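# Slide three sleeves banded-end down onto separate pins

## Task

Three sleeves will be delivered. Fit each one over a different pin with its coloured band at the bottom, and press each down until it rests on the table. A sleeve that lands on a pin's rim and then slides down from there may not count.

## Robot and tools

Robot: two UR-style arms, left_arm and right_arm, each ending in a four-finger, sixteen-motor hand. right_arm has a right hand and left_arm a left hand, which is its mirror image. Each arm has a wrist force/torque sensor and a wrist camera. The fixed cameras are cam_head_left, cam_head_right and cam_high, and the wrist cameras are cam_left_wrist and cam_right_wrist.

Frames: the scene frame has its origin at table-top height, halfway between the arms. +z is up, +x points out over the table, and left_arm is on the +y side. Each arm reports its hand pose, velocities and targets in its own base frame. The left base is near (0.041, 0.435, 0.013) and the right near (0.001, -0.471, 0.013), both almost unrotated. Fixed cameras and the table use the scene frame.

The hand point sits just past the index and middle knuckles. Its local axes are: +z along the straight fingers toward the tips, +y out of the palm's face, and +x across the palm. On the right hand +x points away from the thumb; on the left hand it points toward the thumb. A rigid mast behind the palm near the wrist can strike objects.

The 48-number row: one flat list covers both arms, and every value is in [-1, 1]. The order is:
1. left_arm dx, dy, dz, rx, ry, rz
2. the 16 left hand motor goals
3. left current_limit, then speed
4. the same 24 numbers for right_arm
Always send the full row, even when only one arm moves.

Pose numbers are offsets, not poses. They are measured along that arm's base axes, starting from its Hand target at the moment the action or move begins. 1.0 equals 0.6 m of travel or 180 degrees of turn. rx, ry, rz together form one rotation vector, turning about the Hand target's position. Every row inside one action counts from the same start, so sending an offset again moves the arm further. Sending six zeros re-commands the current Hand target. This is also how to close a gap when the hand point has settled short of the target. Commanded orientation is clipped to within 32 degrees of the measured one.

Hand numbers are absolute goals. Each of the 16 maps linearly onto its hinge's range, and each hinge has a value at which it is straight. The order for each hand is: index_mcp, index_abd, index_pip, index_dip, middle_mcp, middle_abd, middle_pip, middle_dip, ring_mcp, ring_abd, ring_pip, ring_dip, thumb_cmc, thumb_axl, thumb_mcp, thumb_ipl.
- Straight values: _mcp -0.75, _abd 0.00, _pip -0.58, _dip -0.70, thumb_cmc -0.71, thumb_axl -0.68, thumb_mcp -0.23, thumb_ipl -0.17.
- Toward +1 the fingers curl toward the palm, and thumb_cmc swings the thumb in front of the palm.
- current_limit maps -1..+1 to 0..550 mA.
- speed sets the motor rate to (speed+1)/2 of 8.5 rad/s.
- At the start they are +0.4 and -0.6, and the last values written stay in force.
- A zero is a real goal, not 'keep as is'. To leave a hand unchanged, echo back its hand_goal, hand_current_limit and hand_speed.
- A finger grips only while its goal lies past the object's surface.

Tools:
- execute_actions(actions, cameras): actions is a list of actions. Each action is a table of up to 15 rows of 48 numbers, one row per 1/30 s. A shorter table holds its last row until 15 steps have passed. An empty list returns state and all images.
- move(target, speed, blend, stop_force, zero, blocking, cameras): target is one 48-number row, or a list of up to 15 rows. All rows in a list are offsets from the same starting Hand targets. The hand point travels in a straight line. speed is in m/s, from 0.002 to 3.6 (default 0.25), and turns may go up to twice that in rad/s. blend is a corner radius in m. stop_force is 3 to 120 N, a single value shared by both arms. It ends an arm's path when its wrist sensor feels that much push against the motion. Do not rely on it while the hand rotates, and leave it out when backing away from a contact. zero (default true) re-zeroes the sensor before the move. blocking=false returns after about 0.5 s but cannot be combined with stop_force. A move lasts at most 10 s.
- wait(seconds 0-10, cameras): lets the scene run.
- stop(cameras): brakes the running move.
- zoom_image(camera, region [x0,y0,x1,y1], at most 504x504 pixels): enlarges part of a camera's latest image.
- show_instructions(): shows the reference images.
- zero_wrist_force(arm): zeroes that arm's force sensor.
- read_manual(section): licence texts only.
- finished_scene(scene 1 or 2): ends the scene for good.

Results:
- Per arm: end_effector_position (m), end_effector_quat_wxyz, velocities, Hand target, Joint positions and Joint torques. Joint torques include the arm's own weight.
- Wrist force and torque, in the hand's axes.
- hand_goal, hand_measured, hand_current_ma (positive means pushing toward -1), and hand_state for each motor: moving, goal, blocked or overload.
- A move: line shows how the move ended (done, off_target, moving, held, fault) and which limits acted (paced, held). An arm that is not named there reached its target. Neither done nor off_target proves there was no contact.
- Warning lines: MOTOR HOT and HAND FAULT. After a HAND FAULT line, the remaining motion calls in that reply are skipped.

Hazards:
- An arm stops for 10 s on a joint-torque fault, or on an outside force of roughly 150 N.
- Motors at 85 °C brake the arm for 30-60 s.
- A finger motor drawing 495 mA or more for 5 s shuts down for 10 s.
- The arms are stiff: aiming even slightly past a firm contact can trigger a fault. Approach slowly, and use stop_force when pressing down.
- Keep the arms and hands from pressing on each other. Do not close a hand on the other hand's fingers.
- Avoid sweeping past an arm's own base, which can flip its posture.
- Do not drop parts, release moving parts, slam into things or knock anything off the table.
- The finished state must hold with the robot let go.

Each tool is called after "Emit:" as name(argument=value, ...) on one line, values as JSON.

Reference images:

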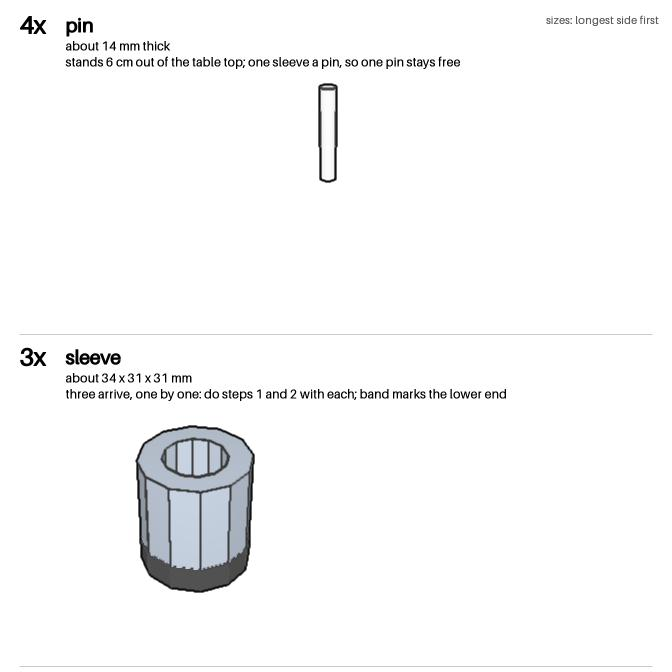

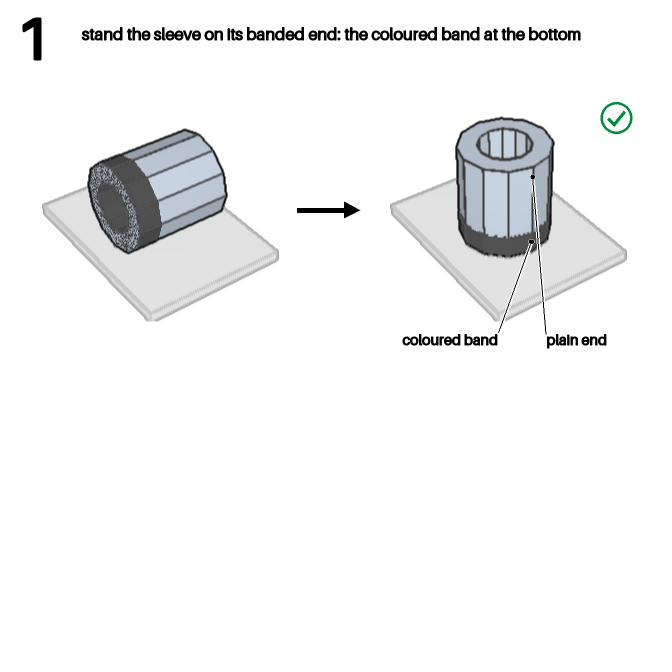

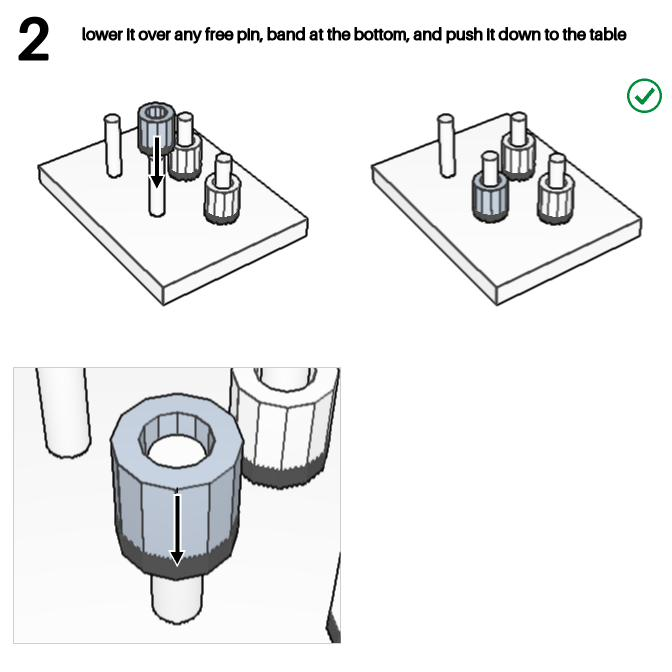

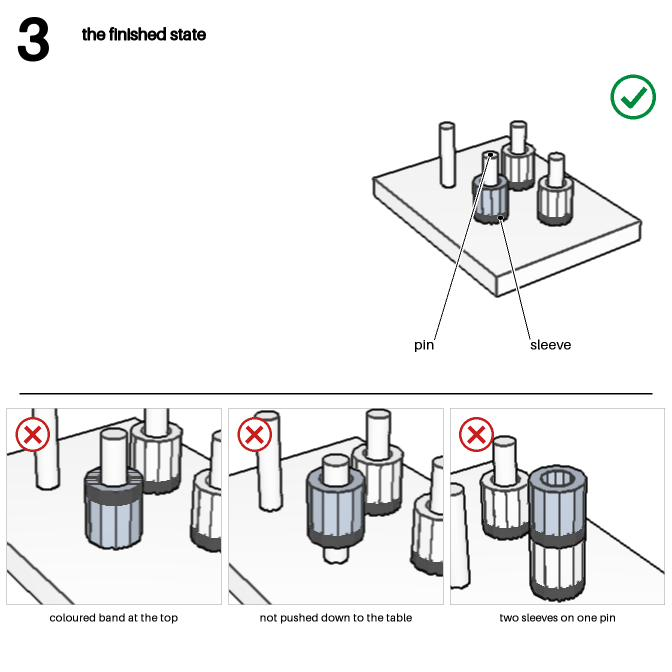

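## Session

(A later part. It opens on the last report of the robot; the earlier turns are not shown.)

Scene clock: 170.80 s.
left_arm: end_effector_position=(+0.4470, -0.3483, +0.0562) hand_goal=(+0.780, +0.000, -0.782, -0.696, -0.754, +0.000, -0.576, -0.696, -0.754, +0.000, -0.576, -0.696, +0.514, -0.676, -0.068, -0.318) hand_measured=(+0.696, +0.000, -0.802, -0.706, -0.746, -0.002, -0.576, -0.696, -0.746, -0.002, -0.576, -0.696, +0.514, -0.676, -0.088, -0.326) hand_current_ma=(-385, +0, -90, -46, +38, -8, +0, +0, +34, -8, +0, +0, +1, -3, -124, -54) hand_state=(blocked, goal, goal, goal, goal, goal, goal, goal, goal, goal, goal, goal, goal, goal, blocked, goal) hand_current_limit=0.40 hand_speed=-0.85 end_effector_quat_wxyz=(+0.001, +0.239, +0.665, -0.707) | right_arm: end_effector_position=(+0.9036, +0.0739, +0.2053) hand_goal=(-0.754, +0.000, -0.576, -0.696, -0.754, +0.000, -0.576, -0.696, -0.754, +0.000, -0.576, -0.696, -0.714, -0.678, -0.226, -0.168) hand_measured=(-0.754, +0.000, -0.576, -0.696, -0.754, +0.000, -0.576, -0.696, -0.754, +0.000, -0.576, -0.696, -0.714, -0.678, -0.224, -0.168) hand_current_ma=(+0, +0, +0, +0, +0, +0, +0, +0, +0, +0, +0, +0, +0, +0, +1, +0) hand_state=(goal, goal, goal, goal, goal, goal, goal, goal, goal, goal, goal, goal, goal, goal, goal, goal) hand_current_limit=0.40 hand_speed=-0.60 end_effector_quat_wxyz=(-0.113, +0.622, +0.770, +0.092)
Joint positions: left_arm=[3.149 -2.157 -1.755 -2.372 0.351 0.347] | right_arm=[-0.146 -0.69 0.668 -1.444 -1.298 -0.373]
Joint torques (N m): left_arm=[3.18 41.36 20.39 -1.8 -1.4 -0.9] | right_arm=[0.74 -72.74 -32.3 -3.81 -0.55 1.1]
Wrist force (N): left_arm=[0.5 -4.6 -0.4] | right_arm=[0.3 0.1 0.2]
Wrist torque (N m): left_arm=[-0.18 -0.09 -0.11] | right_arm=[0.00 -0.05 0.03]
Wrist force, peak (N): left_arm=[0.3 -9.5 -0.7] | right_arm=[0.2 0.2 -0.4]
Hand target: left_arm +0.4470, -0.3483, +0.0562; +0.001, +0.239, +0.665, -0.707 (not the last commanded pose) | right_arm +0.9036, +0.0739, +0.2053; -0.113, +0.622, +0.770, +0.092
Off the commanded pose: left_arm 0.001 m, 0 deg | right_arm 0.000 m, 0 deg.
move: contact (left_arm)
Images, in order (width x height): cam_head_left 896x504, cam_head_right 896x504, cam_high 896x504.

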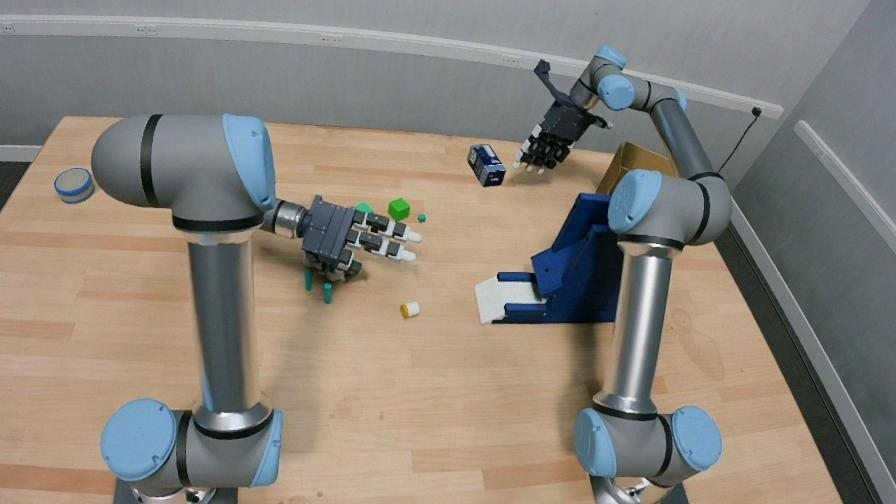

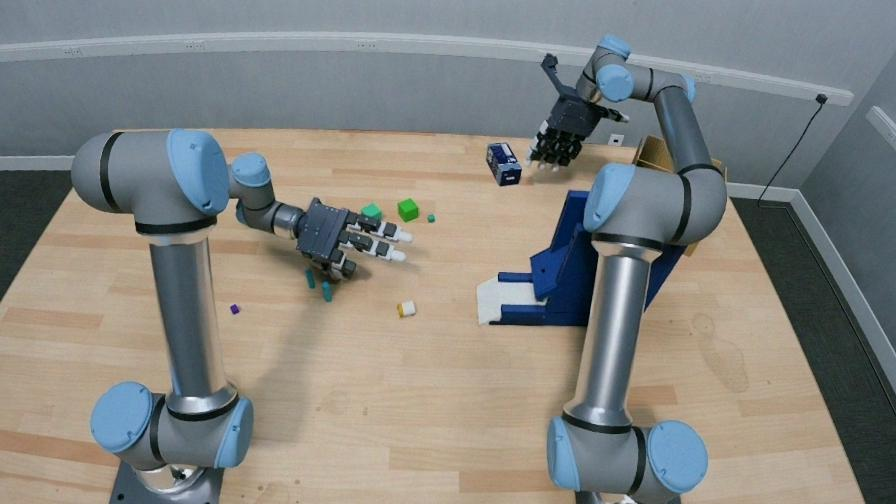

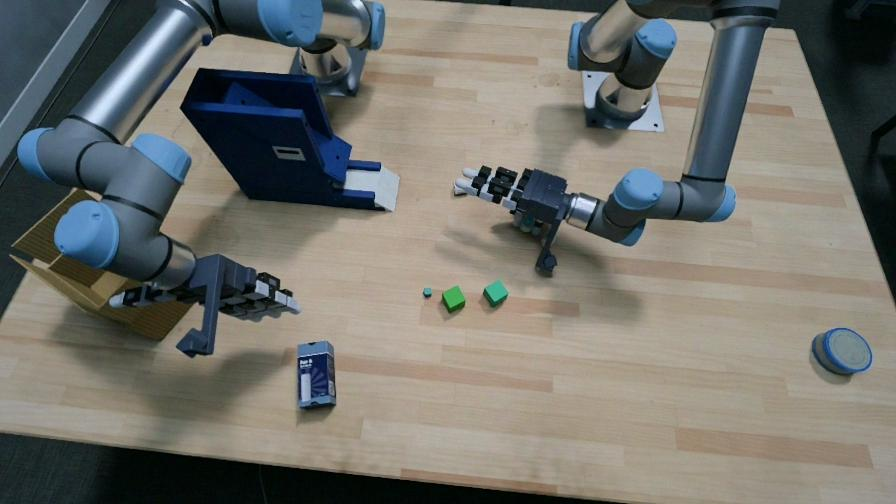

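Emit:
move(target=[[0,0,0.003,0,0,0,0.52,0,-0.62,-0.6957,-0.754,0,-0.576,-0.696,-0.754,0,-0.576,-0.696,0.5143,-0.6766,-0.0674,-0.3189,0.4,-0.9,0,0,0,0,0,0,-0.754,0,-0.576,-0.696,-0.754,0,-0.576,-0.696,-0.754,0,-0.576,-0.696,-0.714,-0.678,-0.226,-0.168,0.4,-0.6],[0.0008,0.0024,0.003,0,0,0,0.52,0,-0.62,-0.6957,-0.754,0,-0.576,-0.696,-0.754,0,-0.576,-0.696,0.5143,-0.6766,-0.0674,-0.3189,0.4,-0.9,0,0,0,0,0,0,-0.754,0,-0.576,-0.696,-0.754,0,-0.576,-0.696,-0.754,0,-0.576,-0.696,-0.714,-0.678,-0.226,-0.168,0.4,-0.6],[0.0008,0.0024,0.25,0,0,0,0.52,0,-0.62,-0.6957,-0.754,0,-0.576,-0.696,-0.754,0,-0.576,-0.696,0.5143,-0.6766,-0.0674,-0.3189,0.4,-0.9,0,0,0,0,0,0,-0.754,0,-0.576,-0.696,-0.754,0,-0.576,-0.696,-0.754,0,-0.576,-0.696,-0.714,-0.678,-0.226,-0.168,0.4,-0.6],[-0.2128,-0.2407,0.1313,0.0468,0.0431,-0.3101,0.3425,0,-0.4307,-0.6957,-0.754,0,-0.576,-0.696,-0.754,0,-0.576,-0.696,0.5143,-0.6766,-0.0674,-0.3189,0.4,-0.6,0,0,0,0,0,0,-0.754,0,-0.576,-0.696,-0.754,0,-0.576,-0.696,-0.754,0,-0.576,-0.696,-0.714,-0.678,-0.226,-0.168,0.4,-0.6]], speed=[0.05,0.03,0.25,0.3], blend=[0,0.001,0.03,0], cameras=["cam_head_right","cam_head_left","cam_high"])

Emit:
zoom_image(camera="cam_high", region=[500, 190, 570, 260])

Emit:
zoom_image(camera="cam_head_left", region=[290, 230, 350, 290])

Emit:
zoom_image(camera="cam_head_right", region=[290, 230, 430, 340])

Emit:
zoom_image(camera="cam_high", region=[420, 130, 520, 210])

Scene clock: 177.53 s.
left_arm: end_effector_position=(+0.3193, -0.4928, +0.1350) hand_goal=(+0.342, +0.000, -0.430, -0.696, -0.754, +0.000, -0.576, -0.696, -0.754, +0.000, -0.576, -0.696, +0.514, -0.676, -0.068, -0.318) hand_measured=(+0.350, +0.000, -0.432, -0.698, -0.746, -0.002, -0.576, -0.696, -0.746, -0.002, -0.576, -0.696, +0.512, -0.676, -0.072, -0.320) hand_current_ma=(+33, +0, -10, -12, +40, -8, +0, +0, +36, -8, +0, +0, -10, -3, -17, -11) hand_state=(goal, goal, goal, goal, goal, goal, goal, goal, goal, goal, goal, goal, goal, goal, goal, goal) hand_current_limit=0.40 hand_speed=-0.60 end_effector_quat_wxyz=(+0.390, -0.475, -0.523, +0.590) | right_arm: end_effector_position=(+0.9036, +0.0739, +0.2053) hand_goal=(-0.754, +0.000, -0.576, -0.696, -0.754, +0.000, -0.576, -0.696, -0.754, +0.000, -0.576, -0.696, -0.714, -0.678, -0.226, -0.168) hand_measured=(-0.754, +0.000, -0.576, -0.696, -0.754, +0.000, -0.576, -0.696, -0.754, +0.000, -0.576, -0.696, -0.714, -0.678, -0.224, -0.168) hand_current_ma=(+0, +0, +0, +0, +0, +0, +0, +0, +0, +0, +0, +0, +0, +0, +1, +0) hand_state=(goal, goal, goal, goal, goal, goal, goal, goal, goal, goal, goal, goal, goal, goal, goal, goal) hand_current_limit=0.40 hand_speed=-0.60 end_effector_quat_wxyz=(-0.113, +0.622, +0.770, +0.092)
Joint positions: left_arm=[2.647 -2.416 -1.043 -2.826 0.827 0.156] | right_arm=[-0.146 -0.69 0.668 -1.444 -1.298 -0.373]
Joint torques (N m): left_arm=[-9.68 42.21 24.46 -3.23 1.9 2.34] | right_arm=[0.76 -73.16 -32.28 -3.83 -0.68 1.13]
Wrist force (N): left_arm=[1.1 -0.1 -0.6] | right_arm=[0.0 0.1 0.0]
Wrist torque (N m): left_arm=[0.14 -0.12 0.03] | right_arm=[0.02 0.01 0.00]
Wrist force, peak (N): left_arm=[0.4 -5.2 -0.5] | right_arm=[0.1 0.6 0.0]
Hand target: left_arm +0.3193, -0.4928, +0.1350; +0.390, -0.475, -0.523, +0.590 | right_arm +0.9036, +0.0739, +0.2053; -0.113, +0.622, +0.770, +0.092
Off the commanded pose: left_arm 0.000 m, 0 deg | right_arm 0.000 m, 0 deg.
move: done; blend cut to 0.0008 m at target 2
Images, in order (width x height): cam_head_left 896x504, cam_head_right 896x504, cam_high 896x504.

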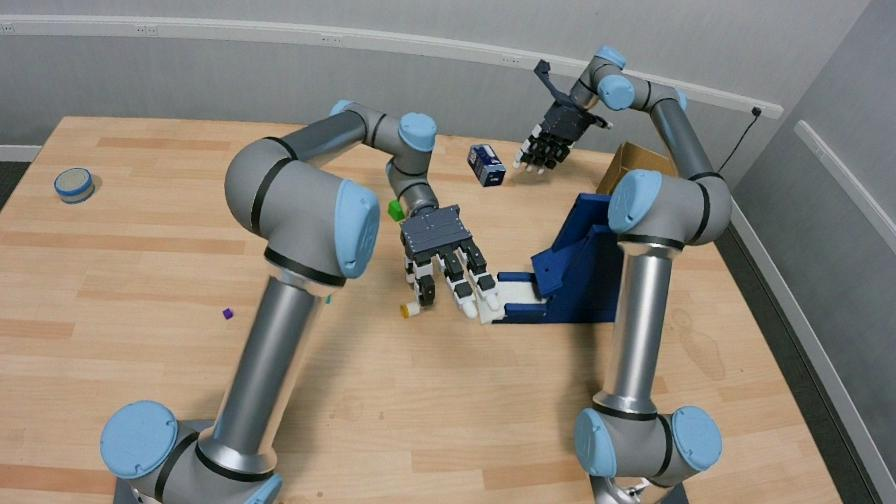

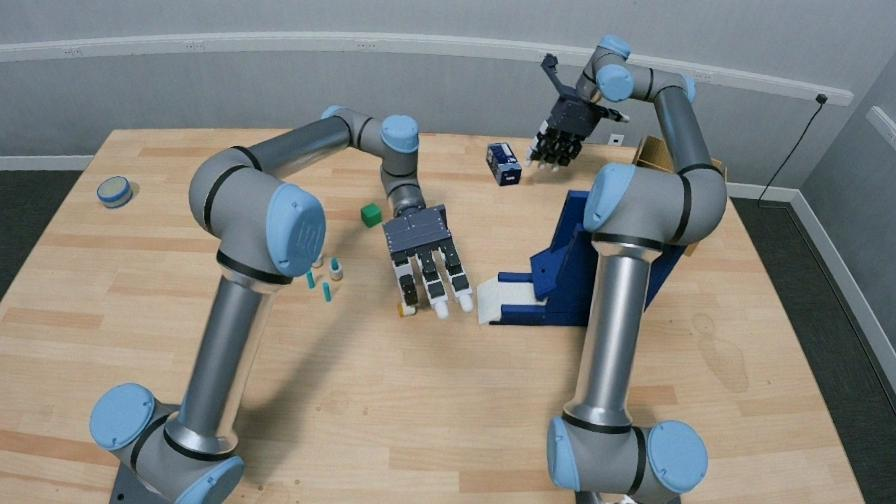

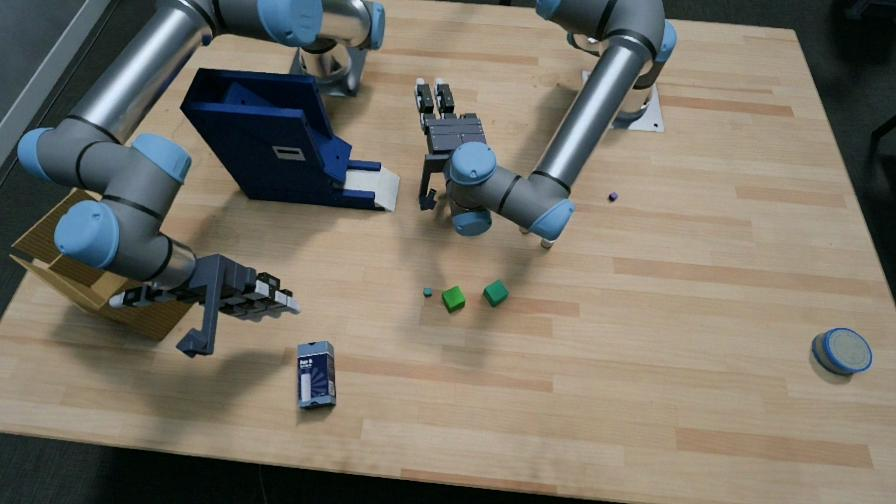

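Scaled by 7.200 from the camera's 896x504 image, which has a finer 1280x720 frame.

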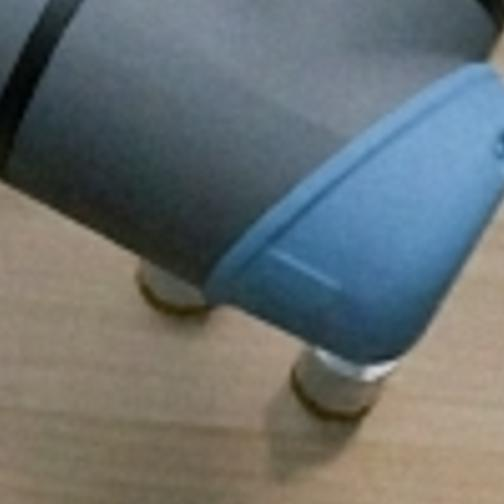

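Scaled by 8.400 from the camera's 896x504 image, which has a finer 1280x720 frame.

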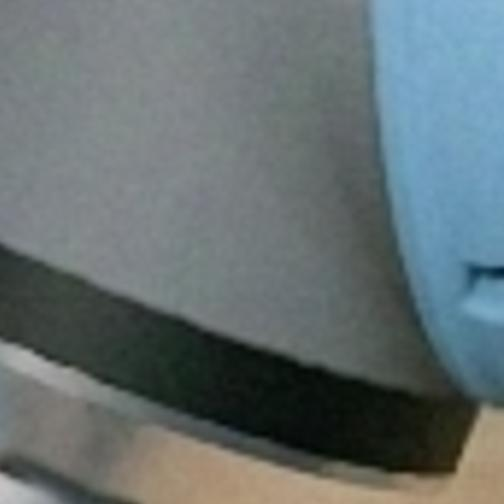

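Scaled by 3.600 from the camera's 896x504 image, which has a finer 1280x720 frame.

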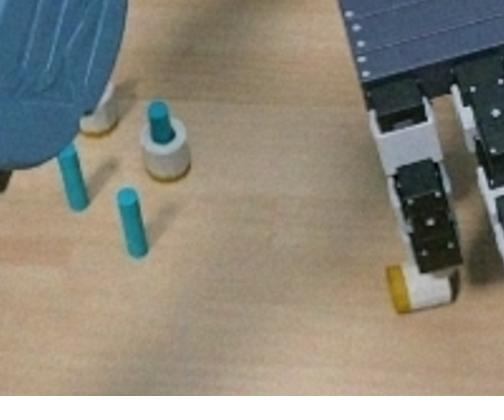

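Scaled by 5.040 from the camera's 896x504 image, which has a finer 1280x720 frame.

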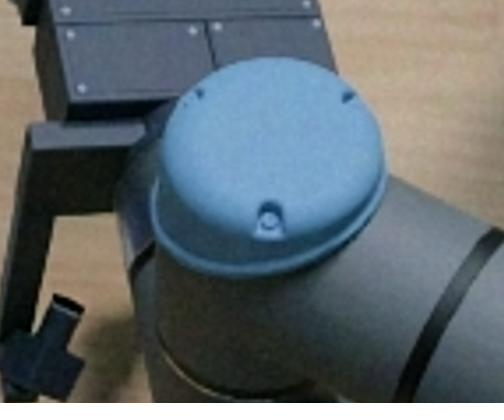

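Emit:
zoom_image(camera="cam_head_right", region=[375, 265, 445, 335])

Emit:
zoom_image(camera="cam_head_left", region=[385, 260, 455, 330])

Scaled by 7.200 from the camera's 896x504 image, which has a finer 1280x720 frame.

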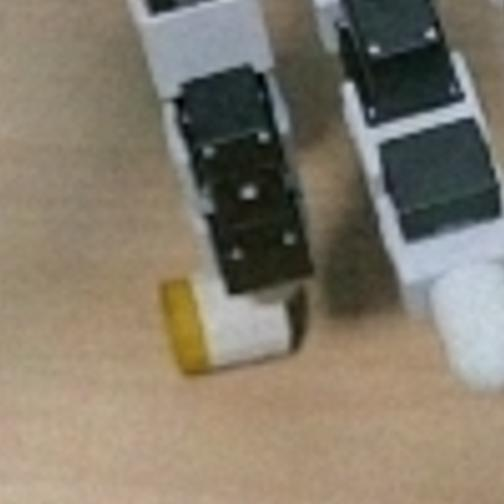

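Scaled by 7.200 from the camera's 896x504 image, which has a finer 1280x720 frame.

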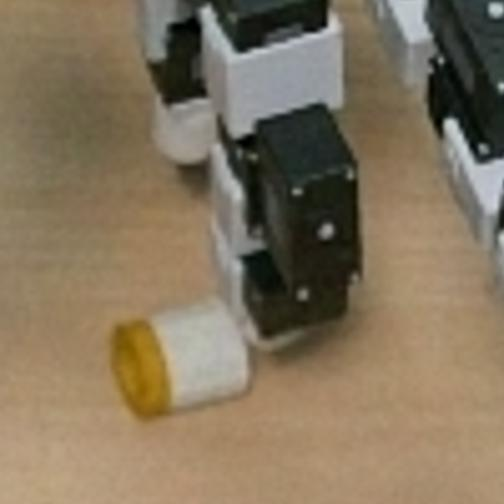

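Emit:
move(target=[0,0,-0.075,0,0,0,0.3425,0,-0.4307,-0.6957,-0.754,0,-0.576,-0.696,-0.754,0,-0.576,-0.696,0.5143,-0.6766,-0.0674,-0.3189,0.4,-0.6,0,0,0,0,0,0,-0.754,0,-0.576,-0.696,-0.754,0,-0.576,-0.696,-0.754,0,-0.576,-0.696,-0.714,-0.678,-0.226,-0.168,0.4,-0.6], speed=0.12, cameras=["cam_head_right","cam_head_left","cam_high"])

Emit:
zoom_image(camera="cam_head_left", region=[385, 260, 455, 330])

Emit:
zoom_image(camera="cam_head_right", region=[375, 265, 445, 335])

Scene clock: 179.47 s.
left_arm: end_effector_position=(+0.3193, -0.4928, +0.0901) hand_goal=(+0.342, +0.000, -0.430, -0.696, -0.754, +0.000, -0.576, -0.696, -0.754, +0.000, -0.576, -0.696, +0.514, -0.676, -0.068, -0.318) hand_measured=(+0.348, +0.000, -0.432, -0.698, -0.746, -0.002, -0.576, -0.696, -0.746, -0.002, -0.576, -0.696, +0.512, -0.676, -0.072, -0.320) hand_current_ma=(+33, +0, -10, -12, +40, -8, +0, +0, +36, -8, +0, +0, -10, -3, -17, -11) hand_state=(goal, goal, goal, goal, goal, goal, goal, goal, goal, goal, goal, goal, goal, goal, goal, goal) hand_current_limit=0.40 hand_speed=-0.60 end_effector_quat_wxyz=(+0.390, -0.475, -0.523, +0.591) | right_arm: end_effector_position=(+0.9036, +0.0739, +0.2053) hand_goal=(-0.754, +0.000, -0.576, -0.696, -0.754, +0.000, -0.576, -0.696, -0.754, +0.000, -0.576, -0.696, -0.714, -0.678, -0.226, -0.168) hand_measured=(-0.754, +0.000, -0.576, -0.696, -0.754, +0.000, -0.576, -0.696, -0.754, +0.000, -0.576, -0.696, -0.714, -0.678, -0.224, -0.168) hand_current_ma=(+0, +0, +0, +0, +0, +0, +0, +0, +0, +0, +0, +0, +0, +0, +1, +0) hand_state=(goal, goal, goal, goal, goal, goal, goal, goal, goal, goal, goal, goal, goal, goal, goal, goal) hand_current_limit=0.40 hand_speed=-0.60 end_effector_quat_wxyz=(-0.113, +0.622, +0.770, +0.092)
Joint positions: left_arm=[2.647 -2.459 -1.085 -2.741 0.827 0.156] | right_arm=[-0.146 -0.69 0.668 -1.444 -1.298 -0.373]
Joint torques (N m): left_arm=[-7.68 42.6 7.97 0.21 -1.69 -2.64] | right_arm=[1 -72.57 -32.7 -3.69 -0.6 1.05]
Wrist force (N): left_arm=[1.3 0.1 -0.2] | right_arm=[-0.1 0.5 0.1]
Wrist torque (N m): left_arm=[0.13 -0.13 0.03] | right_arm=[0.06 0.01 0.01]
Wrist force, peak (N): left_arm=[1.7 0.5 -0.6] | right_arm=[0.0 0.6 0.1]
Hand target: left_arm +0.3193, -0.4928, +0.0900; +0.390, -0.475, -0.523, +0.590 | right_arm +0.9036, +0.0739, +0.2053; -0.113, +0.622, +0.770, +0.092
Off the commanded pose: left_arm 0.000 m, 0 deg | right_arm 0.000 m, 0 deg.
move: done
Images, in order (width x height): cam_head_left 896x504, cam_head_right 896x504, cam_high 896x504.

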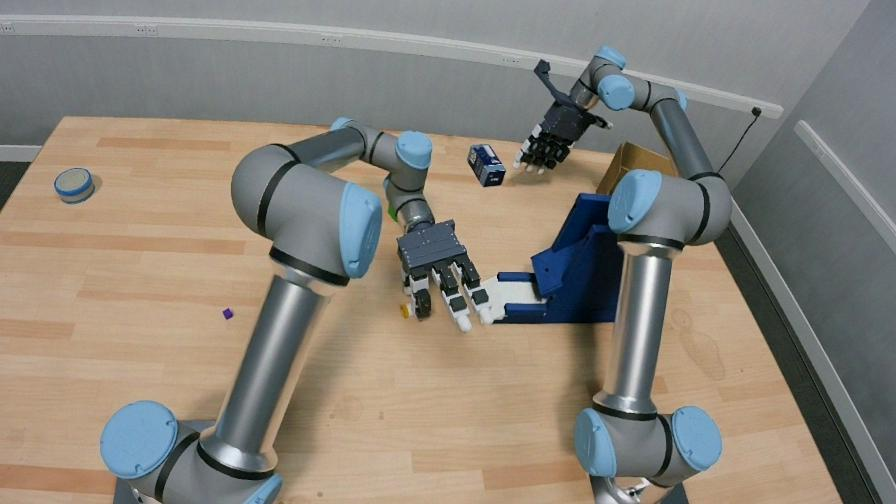

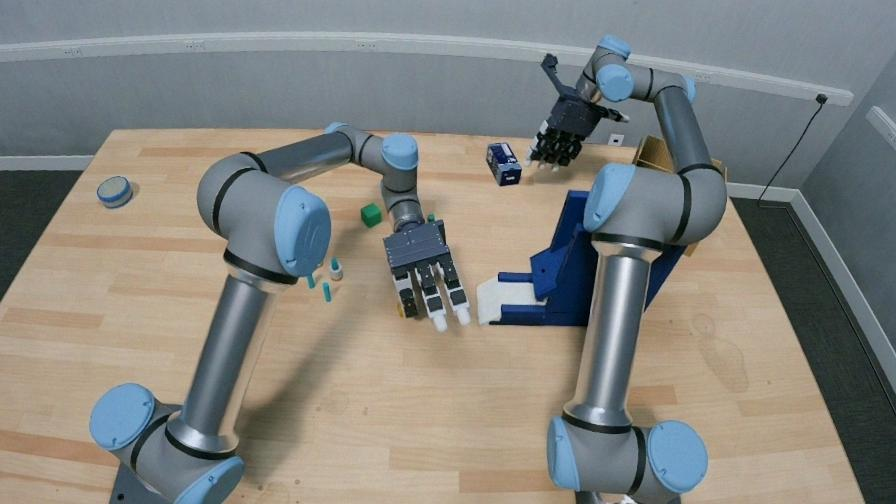

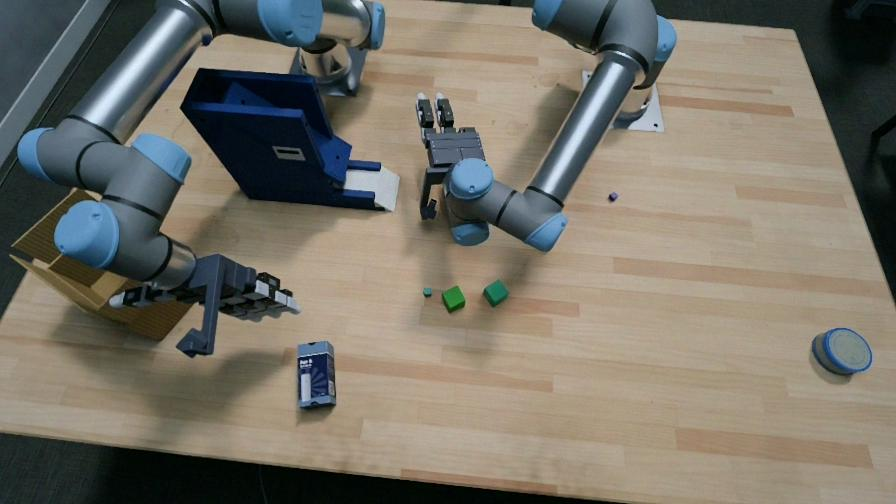

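Scaled by 7.200 from the camera's 896x504 image, which has a finer 1280x720 frame.

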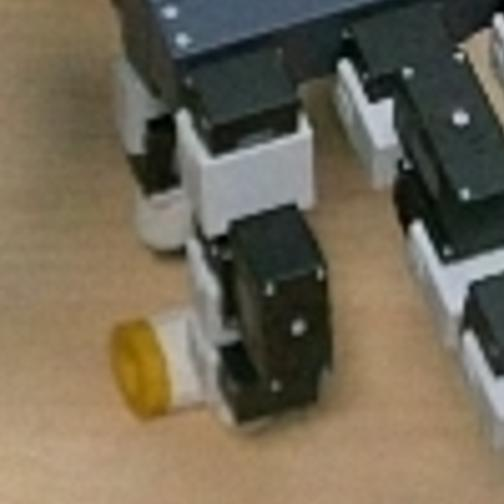

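Scaled by 7.200 from the camera's 896x504 image, which has a finer 1280x720 frame.

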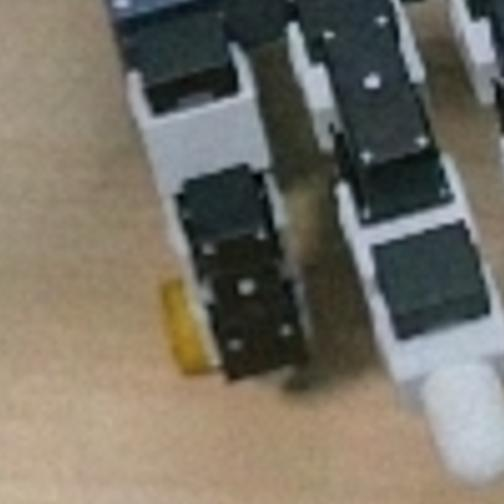

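Emit:
move(target=[0,0,-0.0542,0,0,0,0.3425,0,-0.4307,-0.6957,-0.754,0,-0.576,-0.696,-0.754,0,-0.576,-0.696,0.5143,-0.6766,-0.0674,-0.3189,0.4,-0.6,0,0,0,0,0,0,-0.754,0,-0.576,-0.696,-0.754,0,-0.576,-0.696,-0.754,0,-0.576,-0.696,-0.714,-0.678,-0.226,-0.168,0.4,-0.6], speed=0.04, stop_force=4, cameras=["cam_head_right","cam_head_left"])

Emit:
zoom_image(camera="cam_head_left", region=[385, 260, 455, 330])

Scene clock: 181.50 s.
left_arm: end_effector_position=(+0.3193, -0.4928, +0.0575) hand_goal=(+0.342, +0.000, -0.430, -0.696, -0.754, +0.000, -0.576, -0.696, -0.754, +0.000, -0.576, -0.696, +0.514, -0.676, -0.068, -0.318) hand_measured=(+0.348, +0.000, -0.432, -0.698, -0.746, -0.002, -0.576, -0.696, -0.746, -0.002, -0.576, -0.696, +0.512, -0.676, -0.072, -0.320) hand_current_ma=(+33, +0, -10, -12, +40, -8, +0, +0, +36, -8, +0, +0, -10, -3, -17, -11) hand_state=(goal, goal, goal, goal, goal, goal, goal, goal, goal, goal, goal, goal, goal, goal, goal, goal) hand_current_limit=0.40 hand_speed=-0.60 end_effector_quat_wxyz=(+0.390, -0.475, -0.523, +0.590) | right_arm: end_effector_position=(+0.9036, +0.0739, +0.2053) hand_goal=(-0.754, +0.000, -0.576, -0.696, -0.754, +0.000, -0.576, -0.696, -0.754, +0.000, -0.576, -0.696, -0.714, -0.678, -0.226, -0.168) hand_measured=(-0.754, +0.000, -0.576, -0.696, -0.754, +0.000, -0.576, -0.696, -0.754, +0.000, -0.576, -0.696, -0.714, -0.678, -0.224, -0.168) hand_current_ma=(+0, +0, +0, +0, +0, +0, +0, +0, +0, +0, +0, +0, +0, +0, +1, +0) hand_state=(goal, goal, goal, goal, goal, goal, goal, goal, goal, goal, goal, goal, goal, goal, goal, goal) hand_current_limit=0.40 hand_speed=-0.60 end_effector_quat_wxyz=(-0.113, +0.622, +0.770, +0.092)
Joint positions: left_arm=[2.647 -2.495 -1.107 -2.683 0.827 0.156] | right_arm=[-0.146 -0.69 0.668 -1.444 -1.298 -0.373]
Joint torques (N m): left_arm=[-4.31 42.79 8.09 0.27 -1.35 -0.21] | right_arm=[0.77 -72.8 -32.13 -3.72 -0.66 0.94]
Wrist force (N): left_arm=[1.3 0.0 -0.7] | right_arm=[0.2 0.1 -0.1]
Wrist torque (N m): left_arm=[0.16 -0.16 0.05] | right_arm=[0.02 -0.03 0.02]
Wrist force, peak (N): left_arm=[1.6 0.0 -1.0] | right_arm=[0.2 0.4 -0.4]
Hand target: left_arm +0.3193, -0.4928, +0.0575; +0.390, -0.475, -0.523, +0.590 | right_arm +0.9036, +0.0739, +0.2053; -0.113, +0.622, +0.770, +0.092
Off the commanded pose: left_arm 0.000 m, 0 deg | right_arm 0.000 m, 0 deg.
move: done
Images, in order (width x height): cam_head_left 896x504, cam_head_right 896x504.

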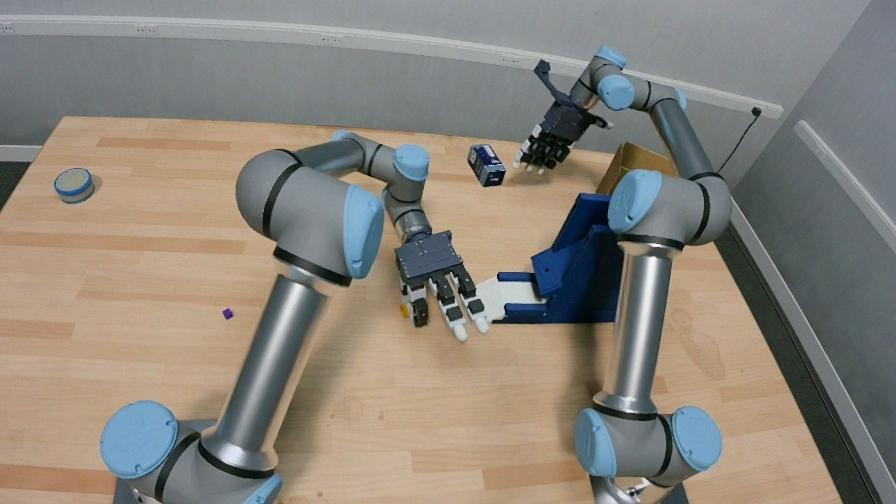

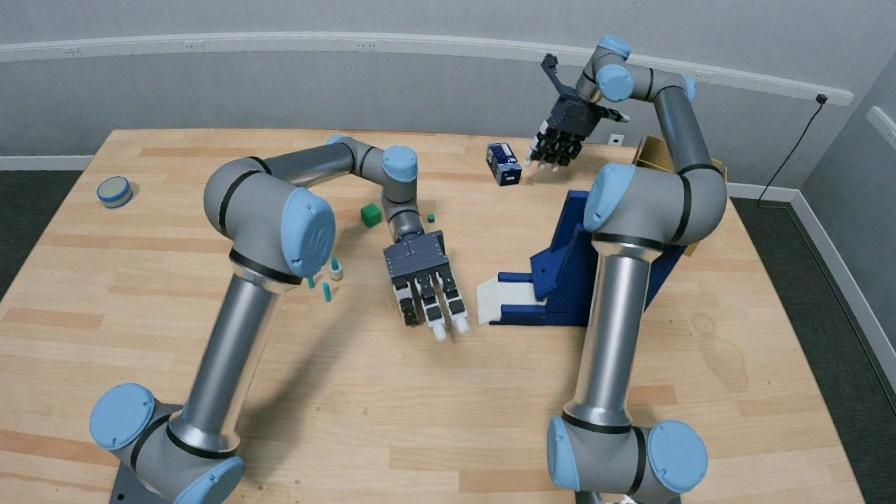

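Scaled by 7.200 from the camera's 896x504 image, which has a finer 1280x720 frame.

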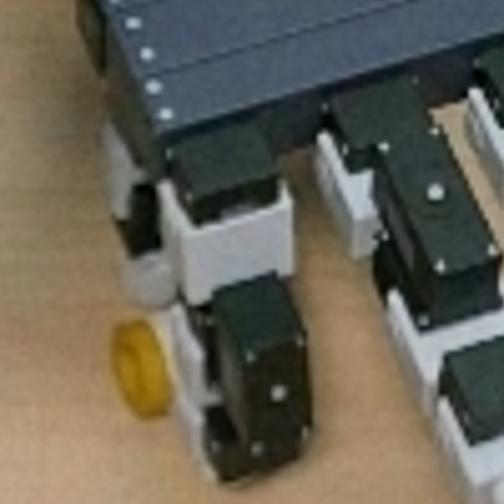

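Emit:
move(target=[[0,0,0,0,0,0,0.781,0,-0.781,-0.6957,-0.754,0,-0.576,-0.696,-0.754,0,-0.576,-0.696,0.5143,-0.6766,-0.0674,-0.3189,0.4,-0.85,0,0,0,0,0,0,-0.754,0,-0.576,-0.696,-0.754,0,-0.576,-0.696,-0.754,0,-0.576,-0.696,-0.714,-0.678,-0.226,-0.168,0.4,-0.6],[0,0,0.22,0,0,0,0.781,0,-0.781,-0.6957,-0.754,0,-0.576,-0.696,-0.754,0,-0.576,-0.696,0.5143,-0.6766,-0.0674,-0.3189,0.4,-0.85,0,0,0,0,0,0,-0.754,0,-0.576,-0.696,-0.754,0,-0.576,-0.696,-0.754,0,-0.576,-0.696,-0.714,-0.678,-0.226,-0.168,0.4,-0.6]], speed=0.12, cameras=["cam_head_right","cam_head_left","cam_high"])

Emit:
zoom_image(camera="cam_head_left", region=[375, 220, 455, 300])

Scene clock: 184.97 s.
left_arm: end_effector_position=(+0.3193, -0.4928, +0.1894) hand_goal=(+0.780, +0.000, -0.782, -0.696, -0.754, +0.000, -0.576, -0.696, -0.754, +0.000, -0.576, -0.696, +0.514, -0.676, -0.068, -0.318) hand_measured=(+0.700, +0.000, -0.802, -0.706, -0.746, -0.002, -0.576, -0.696, -0.746, -0.002, -0.576, -0.696, +0.512, -0.676, -0.086, -0.326) hand_current_ma=(-385, +0, -88, -44, +41, -8, +0, +0, +37, -8, +0, +0, -7, -3, -113, -49) hand_state=(blocked, goal, goal, goal, goal, goal, goal, goal, goal, goal, goal, goal, goal, goal, goal, goal) hand_current_limit=0.40 hand_speed=-0.85 end_effector_quat_wxyz=(+0.390, -0.475, -0.523, +0.590) | right_arm: end_effector_position=(+0.9036, +0.0739, +0.2053) hand_goal=(-0.754, +0.000, -0.576, -0.696, -0.754, +0.000, -0.576, -0.696, -0.754, +0.000, -0.576, -0.696, -0.714, -0.678, -0.226, -0.168) hand_measured=(-0.754, +0.000, -0.576, -0.696, -0.754, +0.000, -0.576, -0.696, -0.754, +0.000, -0.576, -0.696, -0.714, -0.678, -0.224, -0.168) hand_current_ma=(+0, +0, +0, +0, +0, +0, +0, +0, +0, +0, +0, +0, +0, +0, +1, +0) hand_state=(goal, goal, goal, goal, goal, goal, goal, goal, goal, goal, goal, goal, goal, goal, goal, goal) hand_current_limit=0.40 hand_speed=-0.60 end_effector_quat_wxyz=(-0.113, +0.622, +0.770, +0.092)
Joint positions: left_arm=[2.647 -2.377 -0.971 -2.937 0.827 0.156] | right_arm=[-0.146 -0.69 0.668 -1.444 -1.298 -0.373]
Joint torques (N m): left_arm=[0.12 54.4 25.53 -3.37 1.86 2.49] | right_arm=[0.59 -72.89 -32.19 -3.83 -0.72 1.1]
Wrist force (N): left_arm=[1.5 0.6 -0.1] | right_arm=[-0.1 0.2 0.2]
Wrist torque (N m): left_arm=[0.21 -0.16 0.07] | right_arm=[0.02 0.02 -0.01]
Wrist force, peak (N): left_arm=[1.5 1.6 -0.7] | right_arm=[-0.1 0.5 -0.3]
Hand target: left_arm +0.3193, -0.4928, +0.1895; +0.390, -0.475, -0.523, +0.590 | right_arm +0.9036, +0.0739, +0.2053; -0.113, +0.622, +0.770, +0.092
Off the commanded pose: left_arm 0.000 m, 0 deg | right_arm 0.000 m, 0 deg.
move: done
Images, in order (width x height): cam_head_left 896x504, cam_head_right 896x504, cam_high 896x504.

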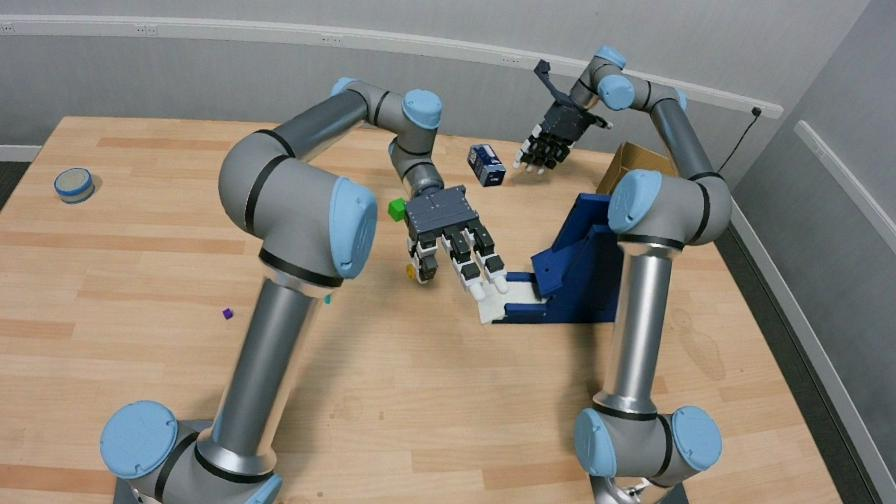

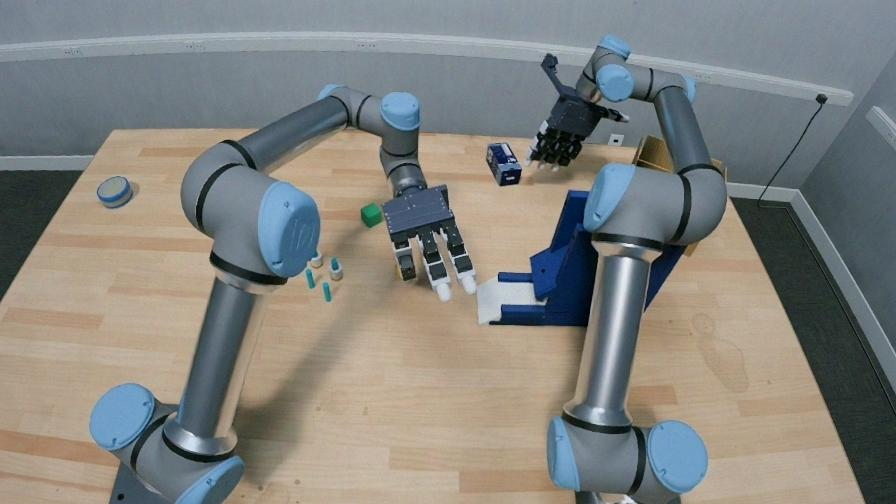

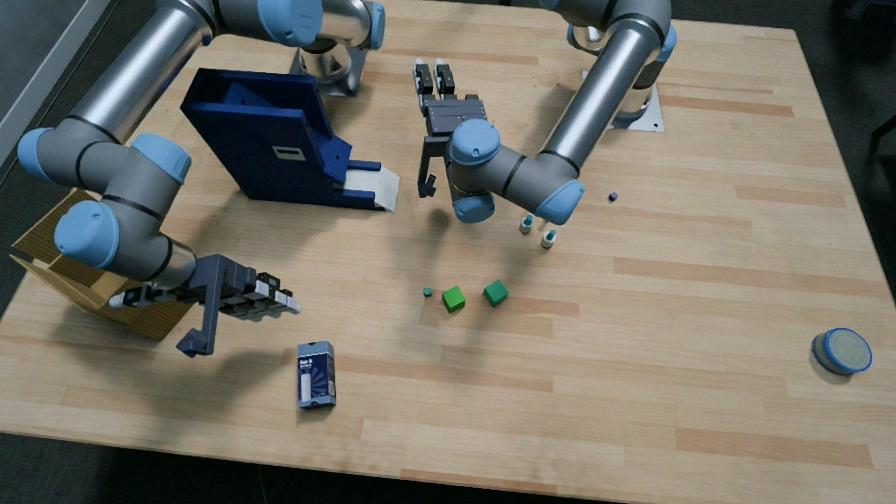

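Scaled by 6.300 from the camera's 896x504 image, which has a finer 1280x720 frame.

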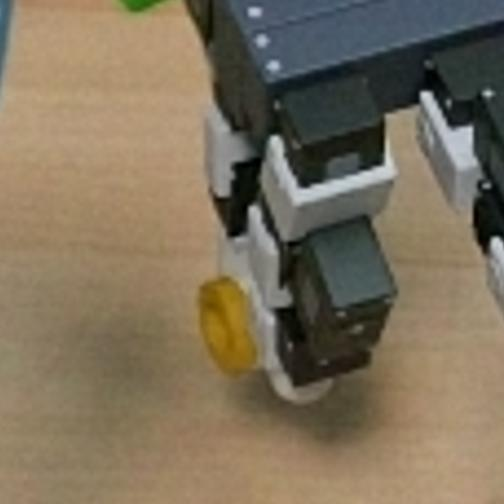

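Emit:
move(target=[[0.0778,0.3,0.1342,-0.0534,0.049,-0.6328,0.781,0,-0.781,-0.6957,-0.754,0,-0.576,-0.696,-0.754,0,-0.576,-0.696,0.5143,-0.6766,-0.0674,-0.3189,0.4,-0.85,0,0,0,0,0,0,-0.754,0,-0.576,-0.696,-0.754,0,-0.576,-0.696,-0.754,0,-0.576,-0.696,-0.714,-0.678,-0.226,-0.168,0.4,-0.6],[0.1022,0.2562,-0.0492,-0.338,0.3103,-0.5404,0.781,0,-0.781,-0.6957,-0.754,0,-0.576,-0.696,-0.754,0,-0.576,-0.696,0.5143,-0.6766,-0.0674,-0.3189,0.4,-0.85,0,0,0,0,0,0,-0.754,0,-0.576,-0.696,-0.754,0,-0.576,-0.696,-0.754,0,-0.576,-0.696,-0.714,-0.678,-0.226,-0.168,0.4,-0.6],[0.1022,0.2562,-0.1852,-0.338,0.3103,-0.5404,0.781,0,-0.781,-0.6957,-0.754,0,-0.576,-0.696,-0.754,0,-0.576,-0.696,0.5143,-0.6766,-0.0674,-0.3189,0.4,-0.85,0,0,0,0,0,0,-0.754,0,-0.576,-0.696,-0.754,0,-0.576,-0.696,-0.754,0,-0.576,-0.696,-0.714,-0.678,-0.226,-0.168,0.4,-0.6]], speed=[0.4,0.4,0.2], blend=[0.03,0.01,0], cameras=["cam_head_right","cam_high"])

Emit:
zoom_image(camera="cam_head_right", region=[330, 260, 430, 360])

Emit:
zoom_image(camera="cam_high", region=[430, 130, 590, 250])

Scene clock: 187.23 s.
left_arm: end_effector_position=(+0.3385, -0.4214, +0.2219) hand_goal=(+0.780, +0.000, -0.782, -0.696, -0.754, +0.000, -0.576, -0.696, -0.754, +0.000, -0.576, -0.696, +0.514, -0.676, -0.068, -0.318) hand_measured=(+0.702, -0.002, -0.802, -0.706, -0.746, -0.002, -0.576, -0.696, -0.746, -0.002, -0.576, -0.696, +0.514, -0.676, -0.088, -0.326) hand_current_ma=(-385, -4, -88, -45, +41, -8, +0, +0, +37, -8, +0, +0, -4, -3, -118, -52) hand_state=(blocked, goal, goal, goal, goal, goal, goal, goal, goal, goal, goal, goal, goal, goal, goal, goal) hand_current_limit=0.40 hand_speed=-0.85 end_effector_quat_wxyz=(-0.587, +0.636, +0.267, -0.424) | right_arm: end_effector_position=(+0.9036, +0.0739, +0.2053) hand_goal=(-0.754, +0.000, -0.576, -0.696, -0.754, +0.000, -0.576, -0.696, -0.754, +0.000, -0.576, -0.696, -0.714, -0.678, -0.226, -0.168) hand_measured=(-0.754, +0.000, -0.576, -0.696, -0.754, +0.000, -0.576, -0.696, -0.754, +0.000, -0.576, -0.696, -0.714, -0.678, -0.224, -0.168) hand_current_ma=(+0, +0, +0, +0, +0, +0, +0, +0, +0, +0, +0, +0, +0, +0, +1, +0) hand_state=(goal, goal, goal, goal, goal, goal, goal, goal, goal, goal, goal, goal, goal, goal, goal, goal) hand_current_limit=0.40 hand_speed=-0.60 end_effector_quat_wxyz=(-0.113, +0.622, +0.770, +0.092)
Joint positions: left_arm=[2.523 -2.61 -0.479 -3.242 1.5 0.232] | right_arm=[-0.146 -0.69 0.668 -1.444 -1.298 -0.373]
Joint torques (N m): left_arm=[9.84 60.96 9.81 -0.44 -2.29 -2.59] | right_arm=[0.43 -73.42 -32.18 -3.72 -0.77 1.1]
Wrist force (N): left_arm=[1.1 0.3 -0.4] | right_arm=[-0.1 0.4 -0.1]
Wrist torque (N m): left_arm=[0.20 -0.16 0.03] | right_arm=[0.05 0.02 0.00]
Wrist force, peak (N): left_arm=[4.4 -0.4 -1.0] | right_arm=[-0.1 0.4 0.0]
Hand target: left_arm +0.3385, -0.4214, +0.2219; -0.587, +0.636, +0.267, -0.424 (not the last commanded pose) | right_arm +0.9036, +0.0739, +0.2053; -0.113, +0.622, +0.770, +0.092
Off the commanded pose: left_arm 0.171 m, 92 deg | right_arm 0.000 m, 0 deg.
move: held (left_arm; a check stopped the path); path passed 0 of 3 targets; limits=held
pose unreachable (left arm): on one or more control steps of this call, first in action 0 (counted from 0), this arm could not follow its commanded pose, so it was not sent that pose on those steps. It may still have moved: this result reports where it is.
cause: moving toward the commanded pose would bring two parts of the arm too close to each other (joints 3 (elbow) to 6 (wrist 3) lie between them).
Images, in order (width x height): cam_head_right 896x504, cam_high 896x504.

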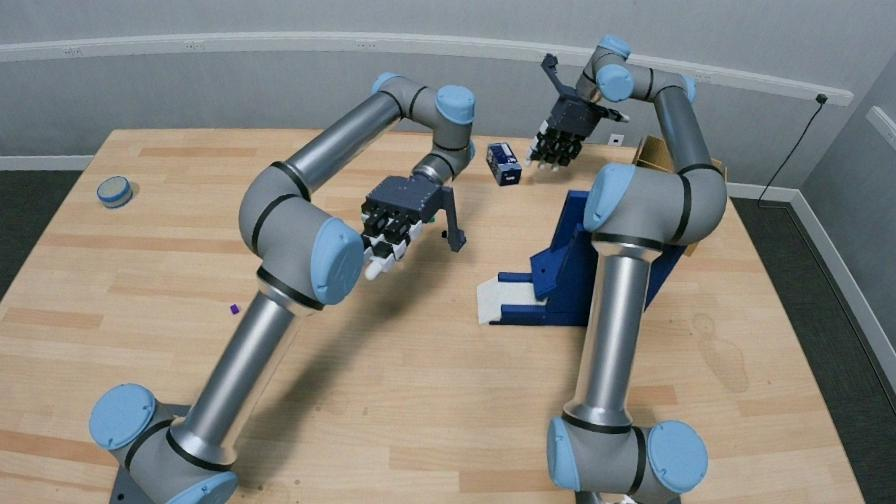

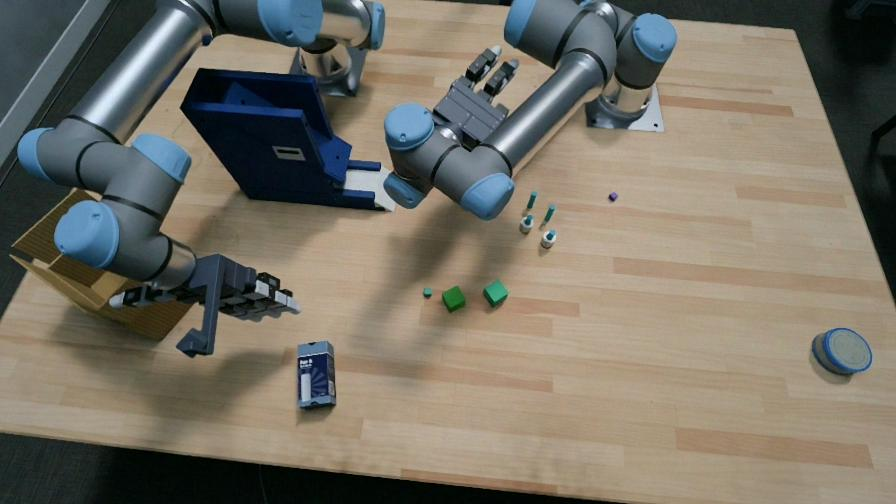

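Scaled by 5.040 from the camera's 896x504 image, which has a finer 1280x720 frame.

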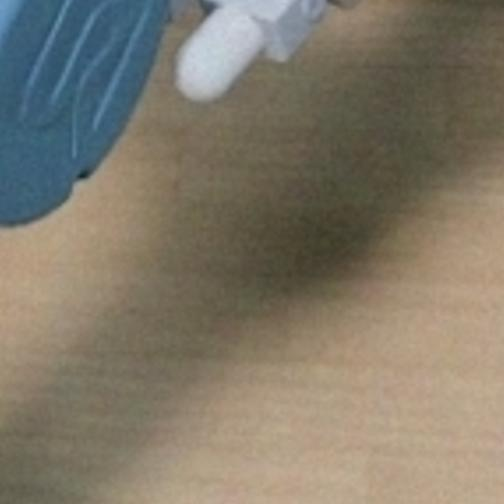

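Scaled by 3.150 from the camera's 896x504 image, which has a finer 1280x720 frame.

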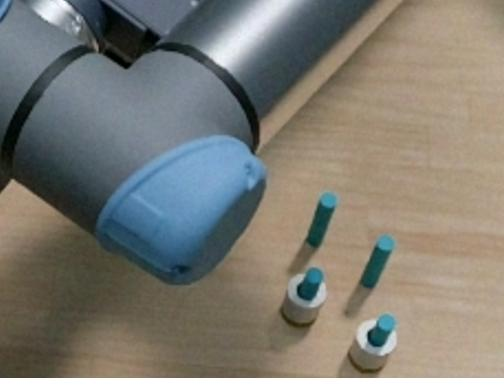

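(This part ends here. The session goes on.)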